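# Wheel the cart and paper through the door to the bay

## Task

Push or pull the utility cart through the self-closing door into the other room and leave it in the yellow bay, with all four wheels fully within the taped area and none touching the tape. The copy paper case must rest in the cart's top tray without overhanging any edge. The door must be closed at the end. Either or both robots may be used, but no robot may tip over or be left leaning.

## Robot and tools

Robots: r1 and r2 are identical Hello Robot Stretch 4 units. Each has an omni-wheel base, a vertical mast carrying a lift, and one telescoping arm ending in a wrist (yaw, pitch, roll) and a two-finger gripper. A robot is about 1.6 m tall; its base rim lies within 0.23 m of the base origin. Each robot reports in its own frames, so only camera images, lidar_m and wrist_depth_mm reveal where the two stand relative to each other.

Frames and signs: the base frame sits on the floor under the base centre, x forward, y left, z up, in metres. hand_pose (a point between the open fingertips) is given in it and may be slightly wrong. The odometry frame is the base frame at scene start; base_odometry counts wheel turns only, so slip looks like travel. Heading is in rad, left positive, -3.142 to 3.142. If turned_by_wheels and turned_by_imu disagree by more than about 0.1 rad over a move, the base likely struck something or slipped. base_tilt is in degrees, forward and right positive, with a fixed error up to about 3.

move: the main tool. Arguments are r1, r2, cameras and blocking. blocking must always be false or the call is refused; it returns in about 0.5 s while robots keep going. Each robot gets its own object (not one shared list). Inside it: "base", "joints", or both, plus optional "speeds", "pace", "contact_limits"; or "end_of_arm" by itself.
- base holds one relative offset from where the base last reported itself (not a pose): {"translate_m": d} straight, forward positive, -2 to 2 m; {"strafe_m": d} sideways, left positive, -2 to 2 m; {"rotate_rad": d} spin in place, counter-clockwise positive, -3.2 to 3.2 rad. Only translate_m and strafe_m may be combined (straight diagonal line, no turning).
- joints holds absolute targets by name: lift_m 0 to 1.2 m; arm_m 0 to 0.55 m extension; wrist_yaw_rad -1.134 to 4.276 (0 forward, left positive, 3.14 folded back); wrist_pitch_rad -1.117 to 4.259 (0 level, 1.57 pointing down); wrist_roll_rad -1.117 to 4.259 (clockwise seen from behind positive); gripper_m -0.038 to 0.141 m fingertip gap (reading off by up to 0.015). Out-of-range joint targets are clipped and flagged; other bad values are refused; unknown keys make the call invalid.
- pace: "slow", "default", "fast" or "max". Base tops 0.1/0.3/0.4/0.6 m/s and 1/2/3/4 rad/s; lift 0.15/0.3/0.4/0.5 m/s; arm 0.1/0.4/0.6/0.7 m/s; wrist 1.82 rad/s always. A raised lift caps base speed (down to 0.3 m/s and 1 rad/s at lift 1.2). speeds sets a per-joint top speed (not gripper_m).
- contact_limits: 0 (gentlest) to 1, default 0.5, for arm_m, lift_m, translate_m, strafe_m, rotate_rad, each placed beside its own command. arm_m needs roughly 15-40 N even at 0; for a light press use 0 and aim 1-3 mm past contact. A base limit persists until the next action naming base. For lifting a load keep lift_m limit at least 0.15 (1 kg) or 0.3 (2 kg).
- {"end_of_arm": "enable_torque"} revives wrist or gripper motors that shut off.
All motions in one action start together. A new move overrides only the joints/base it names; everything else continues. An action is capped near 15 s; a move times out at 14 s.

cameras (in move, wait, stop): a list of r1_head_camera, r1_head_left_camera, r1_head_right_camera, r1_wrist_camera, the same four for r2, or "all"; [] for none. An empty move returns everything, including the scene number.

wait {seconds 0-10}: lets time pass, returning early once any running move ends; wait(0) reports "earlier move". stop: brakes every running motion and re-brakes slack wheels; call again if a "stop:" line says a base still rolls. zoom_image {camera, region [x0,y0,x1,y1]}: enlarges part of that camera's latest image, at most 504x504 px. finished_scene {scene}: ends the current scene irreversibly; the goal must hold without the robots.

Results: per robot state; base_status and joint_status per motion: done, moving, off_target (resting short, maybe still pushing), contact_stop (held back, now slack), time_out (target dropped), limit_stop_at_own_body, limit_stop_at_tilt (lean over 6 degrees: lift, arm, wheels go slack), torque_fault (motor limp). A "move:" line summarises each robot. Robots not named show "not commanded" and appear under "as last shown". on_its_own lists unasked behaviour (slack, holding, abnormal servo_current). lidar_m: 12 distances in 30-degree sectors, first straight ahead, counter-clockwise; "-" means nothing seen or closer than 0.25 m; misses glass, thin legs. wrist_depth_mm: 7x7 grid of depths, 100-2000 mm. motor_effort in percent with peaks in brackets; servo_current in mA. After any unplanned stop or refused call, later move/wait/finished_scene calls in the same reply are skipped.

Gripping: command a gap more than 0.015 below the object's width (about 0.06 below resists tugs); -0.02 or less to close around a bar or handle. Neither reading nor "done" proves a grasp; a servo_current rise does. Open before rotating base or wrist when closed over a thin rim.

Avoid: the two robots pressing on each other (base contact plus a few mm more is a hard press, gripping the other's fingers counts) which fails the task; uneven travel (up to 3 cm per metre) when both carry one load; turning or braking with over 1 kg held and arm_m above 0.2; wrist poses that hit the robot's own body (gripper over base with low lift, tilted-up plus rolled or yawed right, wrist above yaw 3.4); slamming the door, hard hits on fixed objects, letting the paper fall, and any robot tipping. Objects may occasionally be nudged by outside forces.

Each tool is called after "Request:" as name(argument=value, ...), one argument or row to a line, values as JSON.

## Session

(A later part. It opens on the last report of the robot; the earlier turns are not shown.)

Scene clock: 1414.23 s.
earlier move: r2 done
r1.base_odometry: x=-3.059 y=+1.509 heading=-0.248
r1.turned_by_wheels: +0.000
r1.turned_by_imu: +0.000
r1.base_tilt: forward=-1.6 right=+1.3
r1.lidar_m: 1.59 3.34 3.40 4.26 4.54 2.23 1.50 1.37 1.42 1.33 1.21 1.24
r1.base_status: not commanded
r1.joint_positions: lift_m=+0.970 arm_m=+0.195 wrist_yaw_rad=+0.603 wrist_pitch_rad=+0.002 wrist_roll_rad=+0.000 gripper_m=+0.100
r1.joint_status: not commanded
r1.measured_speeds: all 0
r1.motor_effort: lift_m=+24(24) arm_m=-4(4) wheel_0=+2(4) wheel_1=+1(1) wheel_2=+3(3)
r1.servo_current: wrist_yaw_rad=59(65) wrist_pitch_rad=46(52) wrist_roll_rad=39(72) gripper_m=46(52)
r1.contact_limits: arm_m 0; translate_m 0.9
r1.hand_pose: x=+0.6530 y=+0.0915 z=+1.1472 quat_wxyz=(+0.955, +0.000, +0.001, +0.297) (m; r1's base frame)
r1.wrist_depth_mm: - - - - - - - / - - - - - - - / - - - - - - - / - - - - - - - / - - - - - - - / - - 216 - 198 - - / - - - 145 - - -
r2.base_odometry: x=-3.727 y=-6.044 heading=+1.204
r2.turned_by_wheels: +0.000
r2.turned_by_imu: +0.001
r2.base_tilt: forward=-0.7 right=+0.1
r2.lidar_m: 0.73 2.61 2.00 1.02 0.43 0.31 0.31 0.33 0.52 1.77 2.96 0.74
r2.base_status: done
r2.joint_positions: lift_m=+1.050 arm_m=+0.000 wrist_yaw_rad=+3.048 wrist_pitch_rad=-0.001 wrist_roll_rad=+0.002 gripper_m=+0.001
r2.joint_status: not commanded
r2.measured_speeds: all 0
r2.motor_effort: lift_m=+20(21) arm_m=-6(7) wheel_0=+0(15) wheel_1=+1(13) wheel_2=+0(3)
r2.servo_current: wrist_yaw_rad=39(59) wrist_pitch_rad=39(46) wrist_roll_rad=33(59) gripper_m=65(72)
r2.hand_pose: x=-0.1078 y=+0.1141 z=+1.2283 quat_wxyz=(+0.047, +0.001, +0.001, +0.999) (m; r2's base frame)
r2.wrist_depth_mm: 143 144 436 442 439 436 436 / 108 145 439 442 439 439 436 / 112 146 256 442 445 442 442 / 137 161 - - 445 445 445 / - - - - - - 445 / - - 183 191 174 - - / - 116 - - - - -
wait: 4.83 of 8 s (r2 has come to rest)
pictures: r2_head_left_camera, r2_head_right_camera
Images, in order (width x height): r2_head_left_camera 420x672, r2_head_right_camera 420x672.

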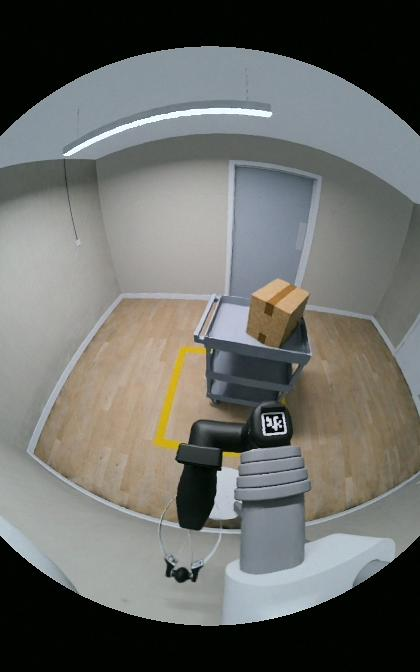

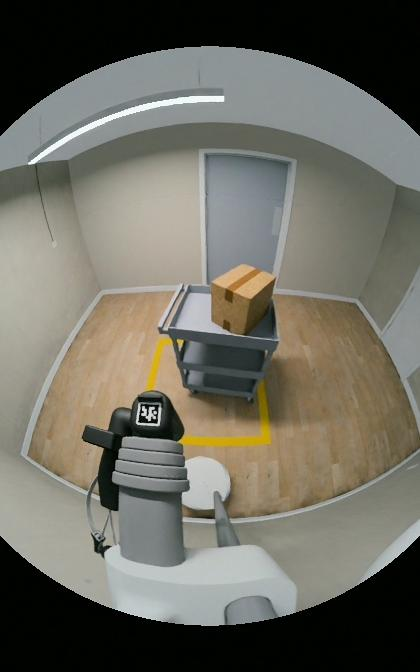

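Request:
move(
  blocking=false,
  r2={"base":{"strafe_m":-1.13}},
  cameras=[],
)

Request:
wait(
  seconds=8,
  cameras=[],
)

Request:
move(
  blocking=false,
  r2={"base":{"translate_m":0.83}},
  cameras=[],
)

Request:
wait(
  seconds=8,
  cameras=[],
)

Request:
move(
  blocking=false,
  r2={"base":{"strafe_m":0.53},"pace":"slow","contact_limits":{"strafe_m":0.7}},
  cameras=[],
)

Request:
wait(
  seconds=9,
  cameras=[],
)

Scene clock: 1426.60 s.
move: r2 moving
r1: as last shown
r1.lidar_m: 1.58 3.34 3.41 4.23 4.53 2.24 1.49 1.38 1.40 1.31 1.20 1.24
r1.motor_effort: lift_m=+24(24) arm_m=-4(4) wheel_0=+3(3) wheel_1=+0(1) wheel_2=+3(3)
r1.servo_current: wrist_yaw_rad=52(59) wrist_pitch_rad=39(46) wrist_roll_rad=46(52) gripper_m=39(46)
r1.contact_limits: arm_m 0; translate_m 0.9
r1.wrist_depth_mm: - - - - - - - / - - - - - - - / - - - - - - - / - - - - - - - / - - - - - - - / - - 214 - 198 - - / - - - 145 - - -
r2.base_odometry: x=-3.693 y=-6.056 heading=+1.204
r2.turned_by_wheels: +0.000
r2.turned_by_imu: +0.000
r2.base_tilt: forward=-0.7 right=+0.0
r2.lidar_m: 0.71 0.84 2.03 1.03 0.43 0.32 0.31 0.34 0.50 1.81 2.94 0.73
r2.base_status: strafe_m moving
r2.joint_positions: lift_m=+1.050 arm_m=+0.000 wrist_yaw_rad=+3.048 wrist_pitch_rad=-0.001 wrist_roll_rad=+0.002 gripper_m=+0.001
r2.joint_status: not commanded
r2.measured_speeds: translate_m=+0.001 strafe_m=-0.140 rotate_rad=-0.008 lift_m=+0.000 arm_m=+0.000 wrist_yaw_rad=+0.000 wrist_pitch_rad=+0.000 wrist_roll_rad=+0.000
r2.motor_effort: lift_m=+20(20) arm_m=-6(6) wheel_0=+12(12) wheel_1=-10(12) wheel_2=+0(1)
r2.servo_current: wrist_yaw_rad=46(59) wrist_pitch_rad=39(46) wrist_roll_rad=46(52) gripper_m=65(72)
r2.hand_pose: x=-0.1078 y=+0.1141 z=+1.2283 quat_wxyz=(+0.047, +0.001, +0.001, +0.999) (m; r2's base frame)
r2.wrist_depth_mm: 142 144 442 439 439 439 439 / 108 145 442 442 445 439 439 / 112 145 223 - 445 442 445 / 137 162 - - - - 442 / - - - - - - - / - - 183 192 174 - - / - 116 - - - - -
pictures: none
No camera images: "cameras" was empty.

Scene clock: 1431.20 s.
earlier move: r2 done
r1.base_odometry: x=-3.059 y=+1.509 heading=-0.248
r1.turned_by_wheels: +0.000
r1.turned_by_imu: +0.000
r1.base_tilt: forward=-1.6 right=+1.2
r1.lidar_m: 1.60 3.34 3.41 4.24 4.54 2.28 1.50 1.39 1.42 1.32 1.20 1.25
r1.base_status: not commanded
r1.joint_positions: lift_m=+0.970 arm_m=+0.195 wrist_yaw_rad=+0.603 wrist_pitch_rad=+0.002 wrist_roll_rad=+0.000 gripper_m=+0.100
r1.joint_status: not commanded
r1.measured_speeds: all 0
r1.motor_effort: lift_m=+24(24) arm_m=-4(4) wheel_0=+2(4) wheel_1=+1(1) wheel_2=+3(3)
r1.servo_current: wrist_yaw_rad=52(65) wrist_pitch_rad=39(52) wrist_roll_rad=59(65) gripper_m=46(52)
r1.contact_limits: arm_m 0; translate_m 0.9
r1.hand_pose: x=+0.6530 y=+0.0915 z=+1.1472 quat_wxyz=(+0.955, +0.000, +0.001, +0.297) (m; r1's base frame)
r1.wrist_depth_mm: - - - - - - - / - - - - - - - / - - - - - - - / - - - - - - - / - - - - - - - / - - 214 - 198 - - / - - - 144 - - -
r2.base_odometry: x=-2.672 y=-6.449 heading=+1.204
r2.turned_by_wheels: +0.000
r2.turned_by_imu: -0.001
r2.base_tilt: forward=-0.7 right=+0.1
r2.lidar_m: 2.40 0.96 0.97 1.27 0.55 0.40 0.39 0.42 0.64 1.66 1.78 2.44
r2.base_status: done
r2.joint_positions: lift_m=+1.050 arm_m=+0.000 wrist_yaw_rad=+3.048 wrist_pitch_rad=-0.001 wrist_roll_rad=+0.002 gripper_m=+0.001
r2.joint_status: not commanded
r2.measured_speeds: all 0
r2.motor_effort: lift_m=+20(21) arm_m=-6(7) wheel_0=+1(15) wheel_1=-3(12) wheel_2=+0(2)
r2.servo_current: wrist_yaw_rad=39(59) wrist_pitch_rad=39(46) wrist_roll_rad=52(65) gripper_m=65(72)
r2.hand_pose: x=-0.1078 y=+0.1141 z=+1.2283 quat_wxyz=(+0.047, +0.001, +0.001, +0.999) (m; r2's base frame)
r2.wrist_depth_mm: - 144 - - - - - / 108 144 - - - - - / 111 145 219 - - - - / 136 160 - - - - - / - - - - - - - / - - 183 192 173 - - / - 116 - - - - -
wait: 4.60 of 8 s (r2 has come to rest)
pictures: none
No camera images: "cameras" was empty.

Scene clock: 1431.70 s.
move: r2 moving
r1: as last shown
r1.base_tilt: forward=-1.6 right=+1.3
r1.lidar_m: 1.59 3.34 3.39 4.27 4.54 2.24 1.46 1.37 1.42 1.33 1.22 1.24
r1.motor_effort: lift_m=+24(24) arm_m=-4(4) wheel_0=+3(3) wheel_1=+1(1) wheel_2=+3(3)
r1.servo_current: wrist_yaw_rad=46(52) wrist_pitch_rad=39(46) wrist_roll_rad=52(59) gripper_m=39(46)
r1.contact_limits: arm_m 0; translate_m 0.9
r1.wrist_depth_mm: - - - - - - - / - - - - - - - / - - - - - - - / - - - - - - - / - - - - - - - / - - 215 - 198 - - / - - - 145 - - -
r2.base_odometry: x=-2.661 y=-6.419 heading=+1.204
r2.turned_by_wheels: +0.000
r2.turned_by_imu: +0.000
r2.base_tilt: forward=-0.7 right=+0.1
r2.lidar_m: 2.36 0.96 0.94 1.35 0.57 0.44 0.42 0.47 0.67 1.68 1.79 2.44
r2.base_status: translate_m moving
r2.joint_positions: lift_m=+1.050 arm_m=+0.000 wrist_yaw_rad=+3.048 wrist_pitch_rad=-0.001 wrist_roll_rad=+0.002 gripper_m=+0.001
r2.joint_status: not commanded
r2.measured_speeds: translate_m=+0.122 strafe_m=-0.001 rotate_rad=+0.006 lift_m=+0.000 arm_m=+0.000 wrist_yaw_rad=+0.000 wrist_pitch_rad=+0.000 wrist_roll_rad=+0.000
r2.motor_effort: lift_m=+20(20) arm_m=-6(6) wheel_0=+8(11) wheel_1=+7(8) wheel_2=-12(13)
r2.servo_current: wrist_yaw_rad=46(65) wrist_pitch_rad=39(46) wrist_roll_rad=59(59) gripper_m=72(72)
r2.hand_pose: x=-0.1078 y=+0.1141 z=+1.2283 quat_wxyz=(+0.047, +0.001, +0.001, +0.999) (m; r2's base frame)
r2.wrist_depth_mm: - 144 - - - - - / 112 145 - - - - - / 110 145 215 - - - - / 135 159 - - - - - / - - - - - - - / - - 183 191 174 - - / - 116 - - - - -
pictures: none
No camera images: "cameras" was empty.

Scene clock: 1435.47 s.
earlier move: r2 done
r1.base_odometry: x=-3.059 y=+1.509 heading=-0.248
r1.turned_by_wheels: +0.000
r1.turned_by_imu: +0.000
r1.base_tilt: forward=-1.6 right=+1.3
r1.lidar_m: 1.59 3.34 3.37 4.27 4.55 2.21 1.50 1.41 1.41 1.31 1.23 1.24
r1.base_status: not commanded
r1.joint_positions: lift_m=+0.970 arm_m=+0.195 wrist_yaw_rad=+0.603 wrist_pitch_rad=+0.002 wrist_roll_rad=+0.000 gripper_m=+0.100
r1.joint_status: not commanded
r1.measured_speeds: all 0
r1.motor_effort: lift_m=+24(24) arm_m=-4(4) wheel_0=+3(4) wheel_1=+0(1) wheel_2=+3(3)
r1.servo_current: wrist_yaw_rad=46(78) wrist_pitch_rad=46(52) wrist_roll_rad=59(72) gripper_m=39(52)
r1.contact_limits: arm_m 0; translate_m 0.9
r1.hand_pose: x=+0.6530 y=+0.0915 z=+1.1472 quat_wxyz=(+0.955, +0.000, +0.001, +0.297) (m; r1's base frame)
r1.wrist_depth_mm: - - - - - - - / - - - - - - - / - - - - - - - / - - - - - - - / - - - - - - - / - - 215 - 198 - - / - - - 145 - - -
r2.base_odometry: x=-2.375 y=-5.674 heading=+1.204
r2.turned_by_wheels: +0.000
r2.turned_by_imu: +0.001
r2.base_tilt: forward=-0.7 right=+0.1
r2.lidar_m: 1.57 1.77 0.59 0.58 1.64 1.25 1.22 1.31 1.75 1.69 1.85 1.61
r2.base_status: done
r2.joint_positions: lift_m=+1.050 arm_m=+0.000 wrist_yaw_rad=+3.048 wrist_pitch_rad=-0.001 wrist_roll_rad=+0.002 gripper_m=+0.001
r2.joint_status: not commanded
r2.measured_speeds: all 0
r2.motor_effort: lift_m=+20(21) arm_m=-6(7) wheel_0=+3(11) wheel_1=+2(9) wheel_2=-3(14)
r2.servo_current: wrist_yaw_rad=46(65) wrist_pitch_rad=39(52) wrist_roll_rad=33(59) gripper_m=72(72)
r2.hand_pose: x=-0.1078 y=+0.1141 z=+1.2283 quat_wxyz=(+0.047, +0.001, +0.001, +0.999) (m; r2's base frame)
r2.wrist_depth_mm: 142 144 - - - - - / 108 145 - - - - - / 112 145 223 - - - - / 137 161 - - - - - / - - - - - - - / - - 183 191 174 - - / - 116 - - - - -
wait: 3.77 of 8 s (r2 has come to rest)
pictures: none
No camera images: "cameras" was empty.

Scene clock: 1435.97 s.
move: r2 moving
r1: as last shown
r1.lidar_m: 1.58 3.33 3.40 4.28 4.54 2.22 1.50 1.38 1.43 1.32 1.21 1.25
r1.motor_effort: lift_m=+24(24) arm_m=-4(4) wheel_0=+3(3) wheel_1=+0(1) wheel_2=+3(3)
r1.servo_current: wrist_yaw_rad=46(72) wrist_pitch_rad=39(46) wrist_roll_rad=52(52) gripper_m=46(46)
r1.contact_limits: arm_m 0; translate_m 0.9
r1.wrist_depth_mm: - - - - - - - / - - - - - - - / - - - - - - - / - - - - - - - / - - - - - - - / - - 214 - 198 - - / - - - 145 - - -
r2.base_odometry: x=-2.388 y=-5.669 heading=+1.204
r2.turned_by_wheels: +0.000
r2.turned_by_imu: +0.000
r2.base_tilt: forward=-0.7 right=+0.1
r2.lidar_m: 1.56 1.77 0.58 0.60 1.63 1.26 1.23 1.29 1.79 1.67 1.87 1.62
r2.base_status: strafe_m moving
r2.joint_positions: lift_m=+1.050 arm_m=+0.000 wrist_yaw_rad=+3.048 wrist_pitch_rad=-0.001 wrist_roll_rad=+0.002 gripper_m=+0.001
r2.joint_status: not commanded
r2.measured_speeds: translate_m=+0.000 strafe_m=+0.056 rotate_rad=-0.003 lift_m=+0.000 arm_m=+0.000 wrist_yaw_rad=+0.000 wrist_pitch_rad=+0.000 wrist_roll_rad=+0.000
r2.motor_effort: lift_m=+20(20) arm_m=-6(7) wheel_0=-9(9) wheel_1=+8(9) wheel_2=+0(2)
r2.servo_current: wrist_yaw_rad=46(59) wrist_pitch_rad=39(46) wrist_roll_rad=39(52) gripper_m=65(72)
r2.contact_limits: strafe_m 0.7
r2.hand_pose: x=-0.1078 y=+0.1141 z=+1.2283 quat_wxyz=(+0.047, +0.001, +0.001, +0.999) (m; r2's base frame)
r2.wrist_depth_mm: 142 144 - - - - - / 108 145 - - - - - / 112 146 223 - - - - / 137 161 - - - - - / - - - - - - - / - - 183 192 174 - - / - 116 - - - - -
pictures: none
No camera images: "cameras" was empty.

Scene clock: 1441.90 s.
earlier move: r2 done
r1.base_odometry: x=-3.059 y=+1.509 heading=-0.248
r1.turned_by_wheels: +0.000
r1.turned_by_imu: +0.000
r1.base_tilt: forward=-1.5 right=+1.3
r1.lidar_m: 1.61 3.33 3.39 4.28 4.55 2.23 1.49 1.39 1.43 1.34 1.22 1.23
r1.base_status: not commanded
r1.joint_positions: lift_m=+0.970 arm_m=+0.195 wrist_yaw_rad=+0.603 wrist_pitch_rad=+0.002 wrist_roll_rad=+0.000 gripper_m=+0.100
r1.joint_status: not commanded
r1.measured_speeds: all 0
r1.motor_effort: lift_m=+24(24) arm_m=-4(4) wheel_0=+3(3) wheel_1=+1(1) wheel_2=+3(3)
r1.servo_current: wrist_yaw_rad=33(72) wrist_pitch_rad=39(52) wrist_roll_rad=52(78) gripper_m=46(52)
r1.contact_limits: arm_m 0; translate_m 0.9
r1.hand_pose: x=+0.6530 y=+0.0915 z=+1.1472 quat_wxyz=(+0.955, +0.000, +0.001, +0.297) (m; r1's base frame)
r1.wrist_depth_mm: - - - - - - - / - - - - - - - / - - - - - - - / - - - - - - - / - - - - - - - / - - 213 - 197 - - / - - - 145 - - -
r2.base_odometry: x=-2.869 y=-5.484 heading=+1.204
r2.turned_by_wheels: +0.000
r2.turned_by_imu: +0.001
r2.base_tilt: forward=-0.7 right=+0.1
r2.lidar_m: 1.70 0.25 0.25 0.25 0.25 1.23 1.18 1.26 1.84 2.22 2.18 1.64
r2.base_status: done
r2.joint_positions: lift_m=+1.050 arm_m=+0.000 wrist_yaw_rad=+3.048 wrist_pitch_rad=-0.001 wrist_roll_rad=+0.002 gripper_m=+0.001
r2.joint_status: not commanded
r2.measured_speeds: all 0
r2.motor_effort: lift_m=+20(20) arm_m=-6(7) wheel_0=-5(13) wheel_1=+4(12) wheel_2=-2(3)
r2.servo_current: wrist_yaw_rad=52(65) wrist_pitch_rad=39(46) wrist_roll_rad=46(65) gripper_m=65(72)
r2.contact_limits: strafe_m 0.7
r2.hand_pose: x=-0.1078 y=+0.1141 z=+1.2284 quat_wxyz=(+0.047, +0.001, +0.001, +0.999) (m; r2's base frame)
r2.wrist_depth_mm: 142 144 - - - - - / 108 145 - - - - - / 111 145 221 - - - - / 137 161 - - - - - / - - - - - - - / - - 183 191 174 - - / - 116 - - - - -
wait: 5.93 of 9 s (r2 has come to rest)
pictures: none
No camera images: "cameras" was empty.

Reached s=0.717: ~0.1 m push. Back off and check.

Request:
move(
  blocking=false,
  r2={"base":{"strafe_m":-0.6}},
  cameras=[],
)

Request:
wait(
  seconds=6,
  cameras=["r2_head_left_camera"],
)

Request:
zoom_image(
  camera="r2_head_left_camera",
  region=[0, 300, 210, 550],
)

Scene clock: 1445.80 s.
move: r2 moving
r1: as last shown
r1.base_tilt: forward=-1.6 right=+1.3
r1.lidar_m: 1.59 3.33 3.39 4.25 4.53 2.24 1.50 1.38 1.43 1.33 1.20 1.24
r1.servo_current: wrist_yaw_rad=65(72) wrist_pitch_rad=46(52) wrist_roll_rad=59(59) gripper_m=39(52)
r1.contact_limits: arm_m 0; translate_m 0.9
r1.wrist_depth_mm: - - - - - - - / - - - - - - - / - - - - - - - / - - - - - - - / - - - - - - - / - - 215 - 198 - - / - - - 145 - - -
r2.base_odometry: x=-2.836 y=-5.497 heading=+1.204
r2.turned_by_wheels: +0.000
r2.turned_by_imu: +0.000
r2.base_tilt: forward=-0.7 right=+0.1
r2.lidar_m: 1.69 0.29 0.25 0.25 0.27 1.24 1.17 1.29 1.85 2.18 2.14 1.65
r2.base_status: strafe_m moving
r2.joint_positions: lift_m=+1.050 arm_m=+0.000 wrist_yaw_rad=+3.048 wrist_pitch_rad=-0.001 wrist_roll_rad=+0.002 gripper_m=+0.001
r2.joint_status: not commanded
r2.measured_speeds: translate_m=+0.001 strafe_m=-0.141 rotate_rad=-0.007 lift_m=+0.000 arm_m=+0.000 wrist_yaw_rad=+0.000 wrist_pitch_rad=+0.000 wrist_roll_rad=+0.000
r2.motor_effort: lift_m=+20(20) arm_m=-6(7) wheel_0=+9(11) wheel_1=-11(12) wheel_2=+0(2)
r2.servo_current: wrist_yaw_rad=46(52) wrist_pitch_rad=39(46) wrist_roll_rad=52(52) gripper_m=65(65)
r2.hand_pose: x=-0.1078 y=+0.1141 z=+1.2284 quat_wxyz=(+0.047, +0.001, +0.001, +0.999) (m; r2's base frame)
r2.wrist_depth_mm: 142 144 - - - - - / 108 145 - - - - - / 112 145 223 - - - - / 137 162 - - - - - / - - - - - - - / - - 183 192 174 - - / - 116 - - - - -
pictures: none
No camera images: "cameras" was empty.

Scene clock: 1448.63 s.
earlier move: r2 done
r1.base_odometry: x=-3.059 y=+1.509 heading=-0.248
r1.turned_by_wheels: +0.000
r1.turned_by_imu: +0.000
r1.base_tilt: forward=-1.6 right=+1.3
r1.lidar_m: 1.59 3.34 3.40 4.26 4.56 2.24 1.50 1.39 1.41 1.30 1.21 1.25
r1.base_status: not commanded
r1.joint_positions: lift_m=+0.970 arm_m=+0.195 wrist_yaw_rad=+0.603 wrist_pitch_rad=+0.002 wrist_roll_rad=+0.000 gripper_m=+0.100
r1.joint_status: not commanded
r1.measured_speeds: all 0
r1.motor_effort: lift_m=+24(24) arm_m=-4(4) wheel_0=+3(3) wheel_1=+0(1) wheel_2=+3(3)
r1.servo_current: wrist_yaw_rad=52(72) wrist_pitch_rad=33(52) wrist_roll_rad=39(65) gripper_m=39(52)
r1.contact_limits: arm_m 0; translate_m 0.9
r1.hand_pose: x=+0.6530 y=+0.0915 z=+1.1472 quat_wxyz=(+0.955, +0.000, +0.001, +0.297) (m; r1's base frame)
r1.wrist_depth_mm: - - - - - - - / - - - - - - - / - - - - - - - / - - - - - - - / - - - - - - - / - - 214 - 198 - - / - - - 144 - - -
r2.base_odometry: x=-2.309 y=-5.699 heading=+1.204
r2.turned_by_wheels: +0.000
r2.turned_by_imu: +0.000
r2.base_tilt: forward=-0.7 right=+0.0
r2.lidar_m: 1.56 1.76 0.80 0.76 1.68 1.28 1.23 1.32 1.69 1.62 1.78 1.59
r2.base_status: done
r2.joint_positions: lift_m=+1.050 arm_m=+0.000 wrist_yaw_rad=+3.048 wrist_pitch_rad=-0.001 wrist_roll_rad=+0.002 gripper_m=+0.001
r2.joint_status: not commanded
r2.measured_speeds: all 0
r2.motor_effort: lift_m=+20(20) arm_m=-6(7) wheel_0=+3(13) wheel_1=-2(13) wheel_2=+0(2)
r2.servo_current: wrist_yaw_rad=52(72) wrist_pitch_rad=33(46) wrist_roll_rad=46(59) gripper_m=65(72)
r2.hand_pose: x=-0.1078 y=+0.1141 z=+1.2284 quat_wxyz=(+0.047, +0.001, +0.001, +0.999) (m; r2's base frame)
r2.wrist_depth_mm: - 144 - - - - - / 107 145 - - - - - / 111 146 218 - - - - / 136 160 - - - - - / - - - - - - - / - - 183 192 174 - - / - 116 - - - - -
wait: 2.83 of 6 s (r2 has come to rest)
pictures: r2_head_left_camera
Images, in order (width x height): r2_head_left_camera 420x672.

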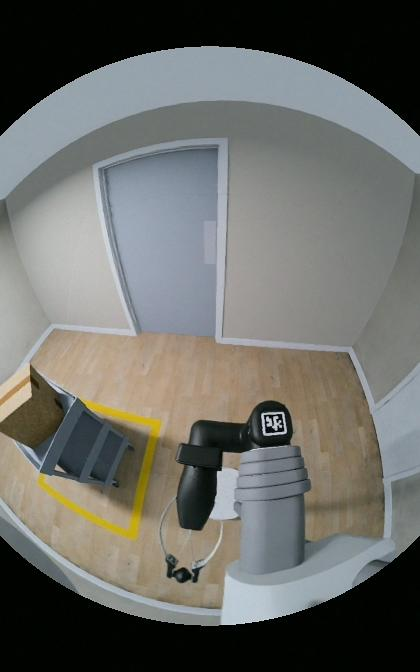

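Scaled by 2.016 from the camera's 420x672 image, which has a finer 600x960 frame.

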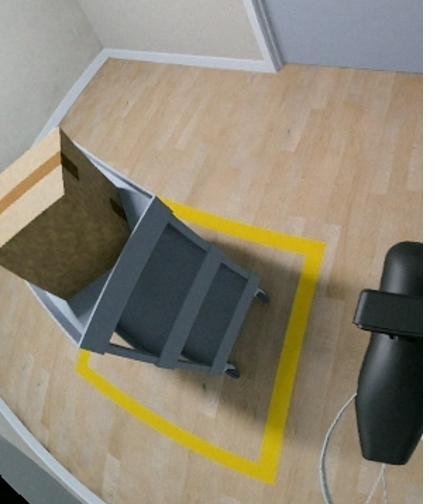

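Request:
move(
  blocking=false,
  r2={"base":{"translate_m":-0.82}},
  cameras=[],
)

Request:
wait(
  seconds=6,
  cameras=[],
)

Request:
move(
  blocking=false,
  r2={"base":{"strafe_m":1.7}},
  cameras=[],
)

Request:
wait(
  seconds=9,
  cameras=["r2_head_left_camera","r2_head_right_camera"],
)

Request:
zoom_image(
  camera="r2_head_right_camera",
  region=[100, 300, 400, 500],
)

Request:
zoom_image(
  camera="r2_head_left_camera",
  region=[100, 300, 400, 500],
)

Scene clock: 1458.17 s.
move: r2 moving
r1: as last shown
r1.lidar_m: 1.60 3.32 3.41 4.25 4.56 2.24 1.51 1.40 1.43 1.30 1.20 1.25
r1.motor_effort: lift_m=+24(24) arm_m=-4(4) wheel_0=+3(3) wheel_1=+1(1) wheel_2=+3(3)
r1.servo_current: wrist_yaw_rad=52(65) wrist_pitch_rad=46(46) wrist_roll_rad=39(59) gripper_m=46(52)
r1.contact_limits: arm_m 0; translate_m 0.9
r2.base_odometry: x=-2.321 y=-5.728 heading=+1.204
r2.turned_by_wheels: +0.000
r2.turned_by_imu: +0.000
r2.base_tilt: forward=-0.7 right=+0.1
r2.lidar_m: 1.60 1.80 0.79 0.77 1.60 1.23 1.19 1.31 1.69 1.63 1.75 1.63
r2.base_status: translate_m moving
r2.joint_positions: lift_m=+1.050 arm_m=+0.000 wrist_yaw_rad=+3.048 wrist_pitch_rad=-0.001 wrist_roll_rad=+0.002 gripper_m=+0.001
r2.joint_status: not commanded
r2.measured_speeds: translate_m=-0.121 strafe_m=+0.001 rotate_rad=-0.002 lift_m=+0.000 arm_m=+0.000 wrist_yaw_rad=+0.000 wrist_pitch_rad=+0.000 wrist_roll_rad=+0.000
r2.motor_effort: lift_m=+20(20) arm_m=-6(6) wheel_0=-4(9) wheel_1=-8(8) wheel_2=+12(13)
r2.servo_current: wrist_yaw_rad=39(59) wrist_pitch_rad=33(46) wrist_roll_rad=52(59) gripper_m=72(72)
r2.hand_pose: x=-0.1078 y=+0.1141 z=+1.2284 quat_wxyz=(+0.047, +0.001, +0.001, +0.999) (m; r2's base frame)
r2.wrist_depth_mm: 142 144 - - - - - / 109 145 - - - - - / 112 145 224 - - - - / 137 162 - - - - - / - - - - - - - / - - 183 193 174 - - / - 116 - - - - -
pictures: none
No camera images: "cameras" was empty.

Scene clock: 1461.90 s.
earlier move: r2 done
r1.base_odometry: x=-3.059 y=+1.509 heading=-0.248
r1.turned_by_wheels: +0.000
r1.turned_by_imu: +0.000
r1.base_tilt: forward=-1.6 right=+1.3
r1.lidar_m: 1.58 3.34 3.38 4.25 4.54 2.24 1.51 1.39 1.41 1.33 1.23 1.24
r1.base_status: not commanded
r1.joint_positions: lift_m=+0.970 arm_m=+0.195 wrist_yaw_rad=+0.603 wrist_pitch_rad=+0.002 wrist_roll_rad=+0.000 gripper_m=+0.100
r1.joint_status: not commanded
r1.measured_speeds: all 0
r1.motor_effort: lift_m=+24(24) arm_m=-4(4) wheel_0=+3(4) wheel_1=+1(1) wheel_2=+3(3)
r1.servo_current: wrist_yaw_rad=46(72) wrist_pitch_rad=39(52) wrist_roll_rad=59(78) gripper_m=46(52)
r1.contact_limits: arm_m 0; translate_m 0.9
r1.hand_pose: x=+0.6530 y=+0.0915 z=+1.1472 quat_wxyz=(+0.955, +0.000, +0.001, +0.297) (m; r1's base frame)
r1.wrist_depth_mm: - - - - - - - / - - - - - - - / - - - - - - - / - - - - - - - / - - - - - - - / - - 213 - 198 - - / - - - 145 - - -
r2.base_odometry: x=-2.604 y=-6.464 heading=+1.204
r2.turned_by_wheels: +0.000
r2.turned_by_imu: -0.001
r2.base_tilt: forward=-0.7 right=+0.1
r2.lidar_m: 2.38 1.17 1.07 1.31 0.58 0.43 0.40 0.44 0.66 1.62 1.69 2.44
r2.base_status: done
r2.joint_positions: lift_m=+1.050 arm_m=+0.000 wrist_yaw_rad=+3.048 wrist_pitch_rad=-0.001 wrist_roll_rad=+0.002 gripper_m=+0.001
r2.joint_status: not commanded
r2.measured_speeds: all 0
r2.motor_effort: lift_m=+20(20) arm_m=-6(7) wheel_0=-3(11) wheel_1=-4(9) wheel_2=+2(13)
r2.servo_current: wrist_yaw_rad=52(65) wrist_pitch_rad=39(46) wrist_roll_rad=46(59) gripper_m=65(72)
r2.hand_pose: x=-0.1078 y=+0.1141 z=+1.2284 quat_wxyz=(+0.047, +0.001, +0.001, +0.999) (m; r2's base frame)
r2.wrist_depth_mm: - 144 - - - - - / 112 144 - - - - - / 110 145 228 - - - - / 135 158 - - - - - / - - - - - - - / - - 183 192 174 - - / - 116 - - - - -
wait: 3.73 of 6 s (r2 has come to rest)
pictures: none
No camera images: "cameras" was empty.

Scene clock: 1462.40 s.
move: r2 moving
r1: as last shown
r1.base_tilt: forward=-1.6 right=+1.2
r1.lidar_m: 1.58 3.35 3.39 4.23 4.55 2.21 1.48 1.39 1.43 1.35 1.21 1.25
r1.motor_effort: lift_m=+24(24) arm_m=-4(4) wheel_0=+3(3) wheel_1=+0(1) wheel_2=+3(3)
r1.servo_current: wrist_yaw_rad=72(72) wrist_pitch_rad=39(46) wrist_roll_rad=59(65) gripper_m=39(46)
r1.contact_limits: arm_m 0; translate_m 0.9
r1.wrist_depth_mm: - - - - - - - / - - - - - - - / - - - - - - - / - - - - - - - / - - - - - - - / - - 215 - 198 - - / - - - 145 - - -
r2.base_odometry: x=-2.637 y=-6.451 heading=+1.204
r2.turned_by_wheels: +0.000
r2.turned_by_imu: +0.000
r2.base_tilt: forward=-0.7 right=+0.1
r2.lidar_m: 2.38 1.09 1.07 1.31 0.57 0.43 0.41 0.43 0.63 1.65 1.75 2.46
r2.base_status: strafe_m moving
r2.joint_positions: lift_m=+1.050 arm_m=+0.000 wrist_yaw_rad=+3.048 wrist_pitch_rad=-0.001 wrist_roll_rad=+0.002 gripper_m=+0.001
r2.joint_status: not commanded
r2.measured_speeds: translate_m=+0.001 strafe_m=+0.141 rotate_rad=-0.005 lift_m=+0.000 arm_m=+0.000 wrist_yaw_rad=+0.000 wrist_pitch_rad=+0.000 wrist_roll_rad=+0.000
r2.motor_effort: lift_m=+20(20) arm_m=-6(7) wheel_0=-6(11) wheel_1=+12(12) wheel_2=+0(2)
r2.servo_current: wrist_yaw_rad=39(52) wrist_pitch_rad=39(46) wrist_roll_rad=52(52) gripper_m=65(72)
r2.hand_pose: x=-0.1078 y=+0.1141 z=+1.2284 quat_wxyz=(+0.047, +0.001, +0.001, +0.999) (m; r2's base frame)
r2.wrist_depth_mm: - 144 - - - - - / 112 145 - - - - - / 110 145 227 - - - - / 135 158 - - - - - / - - - - - - - / - - 183 191 174 - - / - 116 - - - - -
pictures: none
No camera images: "cameras" was empty.

Scene clock: 1468.90 s.
earlier move: r2 done
r1.base_odometry: x=-3.059 y=+1.509 heading=-0.248
r1.turned_by_wheels: +0.000
r1.turned_by_imu: +0.000
r1.base_tilt: forward=-1.6 right=+1.3
r1.lidar_m: 1.60 3.34 3.38 4.24 4.54 2.26 1.48 1.36 1.42 1.32 1.23 1.26
r1.base_status: not commanded
r1.joint_positions: lift_m=+0.970 arm_m=+0.195 wrist_yaw_rad=+0.603 wrist_pitch_rad=+0.002 wrist_roll_rad=+0.000 gripper_m=+0.100
r1.joint_status: not commanded
r1.measured_speeds: all 0
r1.motor_effort: lift_m=+24(24) arm_m=-4(4) wheel_0=+3(3) wheel_1=+1(1) wheel_2=+3(3)
r1.servo_current: wrist_yaw_rad=33(78) wrist_pitch_rad=33(52) wrist_roll_rad=46(65) gripper_m=39(52)
r1.contact_limits: arm_m 0; translate_m 0.9
r1.hand_pose: x=+0.6530 y=+0.0915 z=+1.1472 quat_wxyz=(+0.955, +0.000, +0.001, +0.297) (m; r1's base frame)
r1.wrist_depth_mm: - - - - - - - / - - - - - - - / - - - - - - - / - - - - - - - / - - - - - - - / - - 215 - 198 - - / - - - 144 - - -
r2.base_odometry: x=-4.190 y=-5.854 heading=+1.204
r2.turned_by_wheels: +0.000
r2.turned_by_imu: +0.003
r2.base_tilt: forward=-0.7 right=+0.1
r2.lidar_m: 0.87 1.94 1.48 0.93 0.40 0.31 0.28 0.30 0.47 1.65 1.06 0.87
r2.base_status: done
r2.joint_positions: lift_m=+1.050 arm_m=+0.000 wrist_yaw_rad=+3.048 wrist_pitch_rad=-0.001 wrist_roll_rad=+0.002 gripper_m=+0.001
r2.joint_status: not commanded
r2.measured_speeds: all 0
r2.motor_effort: lift_m=+20(20) arm_m=-6(7) wheel_0=-2(15) wheel_1=+2(13) wheel_2=+0(2)
r2.servo_current: wrist_yaw_rad=52(59) wrist_pitch_rad=46(46) wrist_roll_rad=46(59) gripper_m=65(72)
r2.hand_pose: x=-0.1078 y=+0.1141 z=+1.2284 quat_wxyz=(+0.047, +0.001, +0.001, +0.999) (m; r2's base frame)
r2.wrist_depth_mm: 142 145 415 413 415 413 413 / 108 145 415 418 415 415 413 / 111 145 289 415 415 415 415 / 137 164 421 421 418 418 418 / 424 424 424 424 421 421 421 / 424 427 427 193 182 424 421 / 430 427 - - 424 421 424
wait: 6.50 of 9 s (r2 has come to rest)
pictures: r2_head_left_camera, r2_head_right_camera
Images, in order (width x height): r2_head_left_camera 420x672, r2_head_right_camera 420x672.

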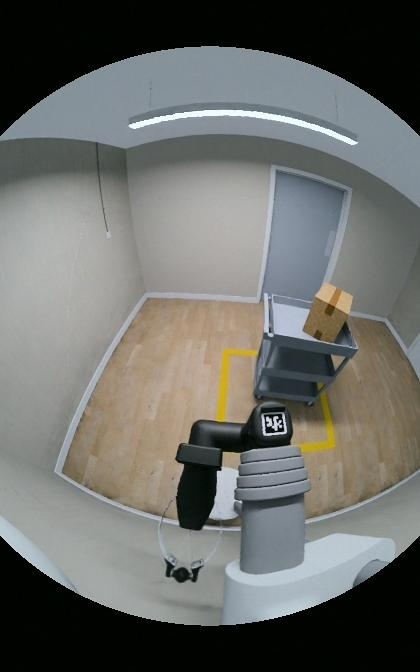

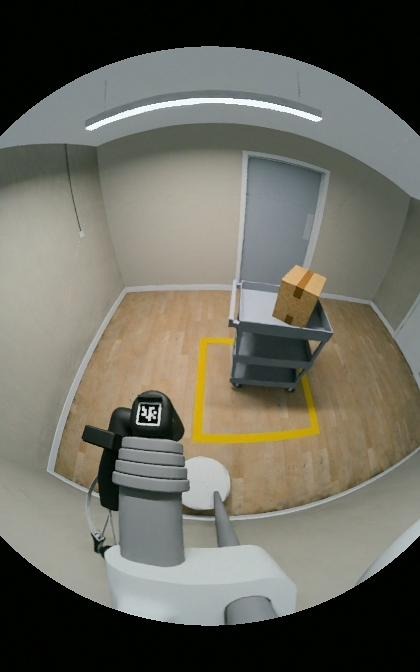

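Scaled by 1.680 from the camera's 420x672 image, which has a finer 600x960 frame.

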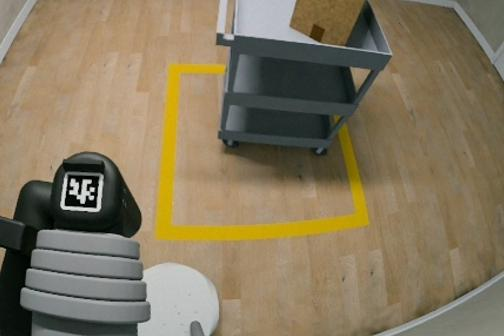

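Scaled by 1.680 from the camera's 420x672 image, which has a finer 600x960 frame.

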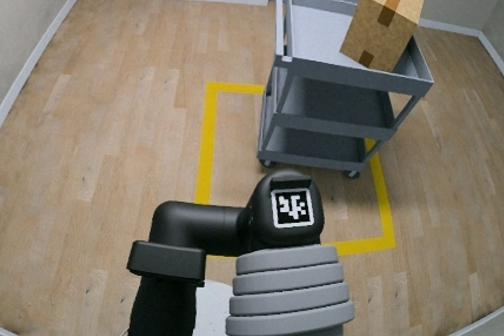

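Request:
finished_scene(
  scene=1,
)

The scene is finished: the task was done.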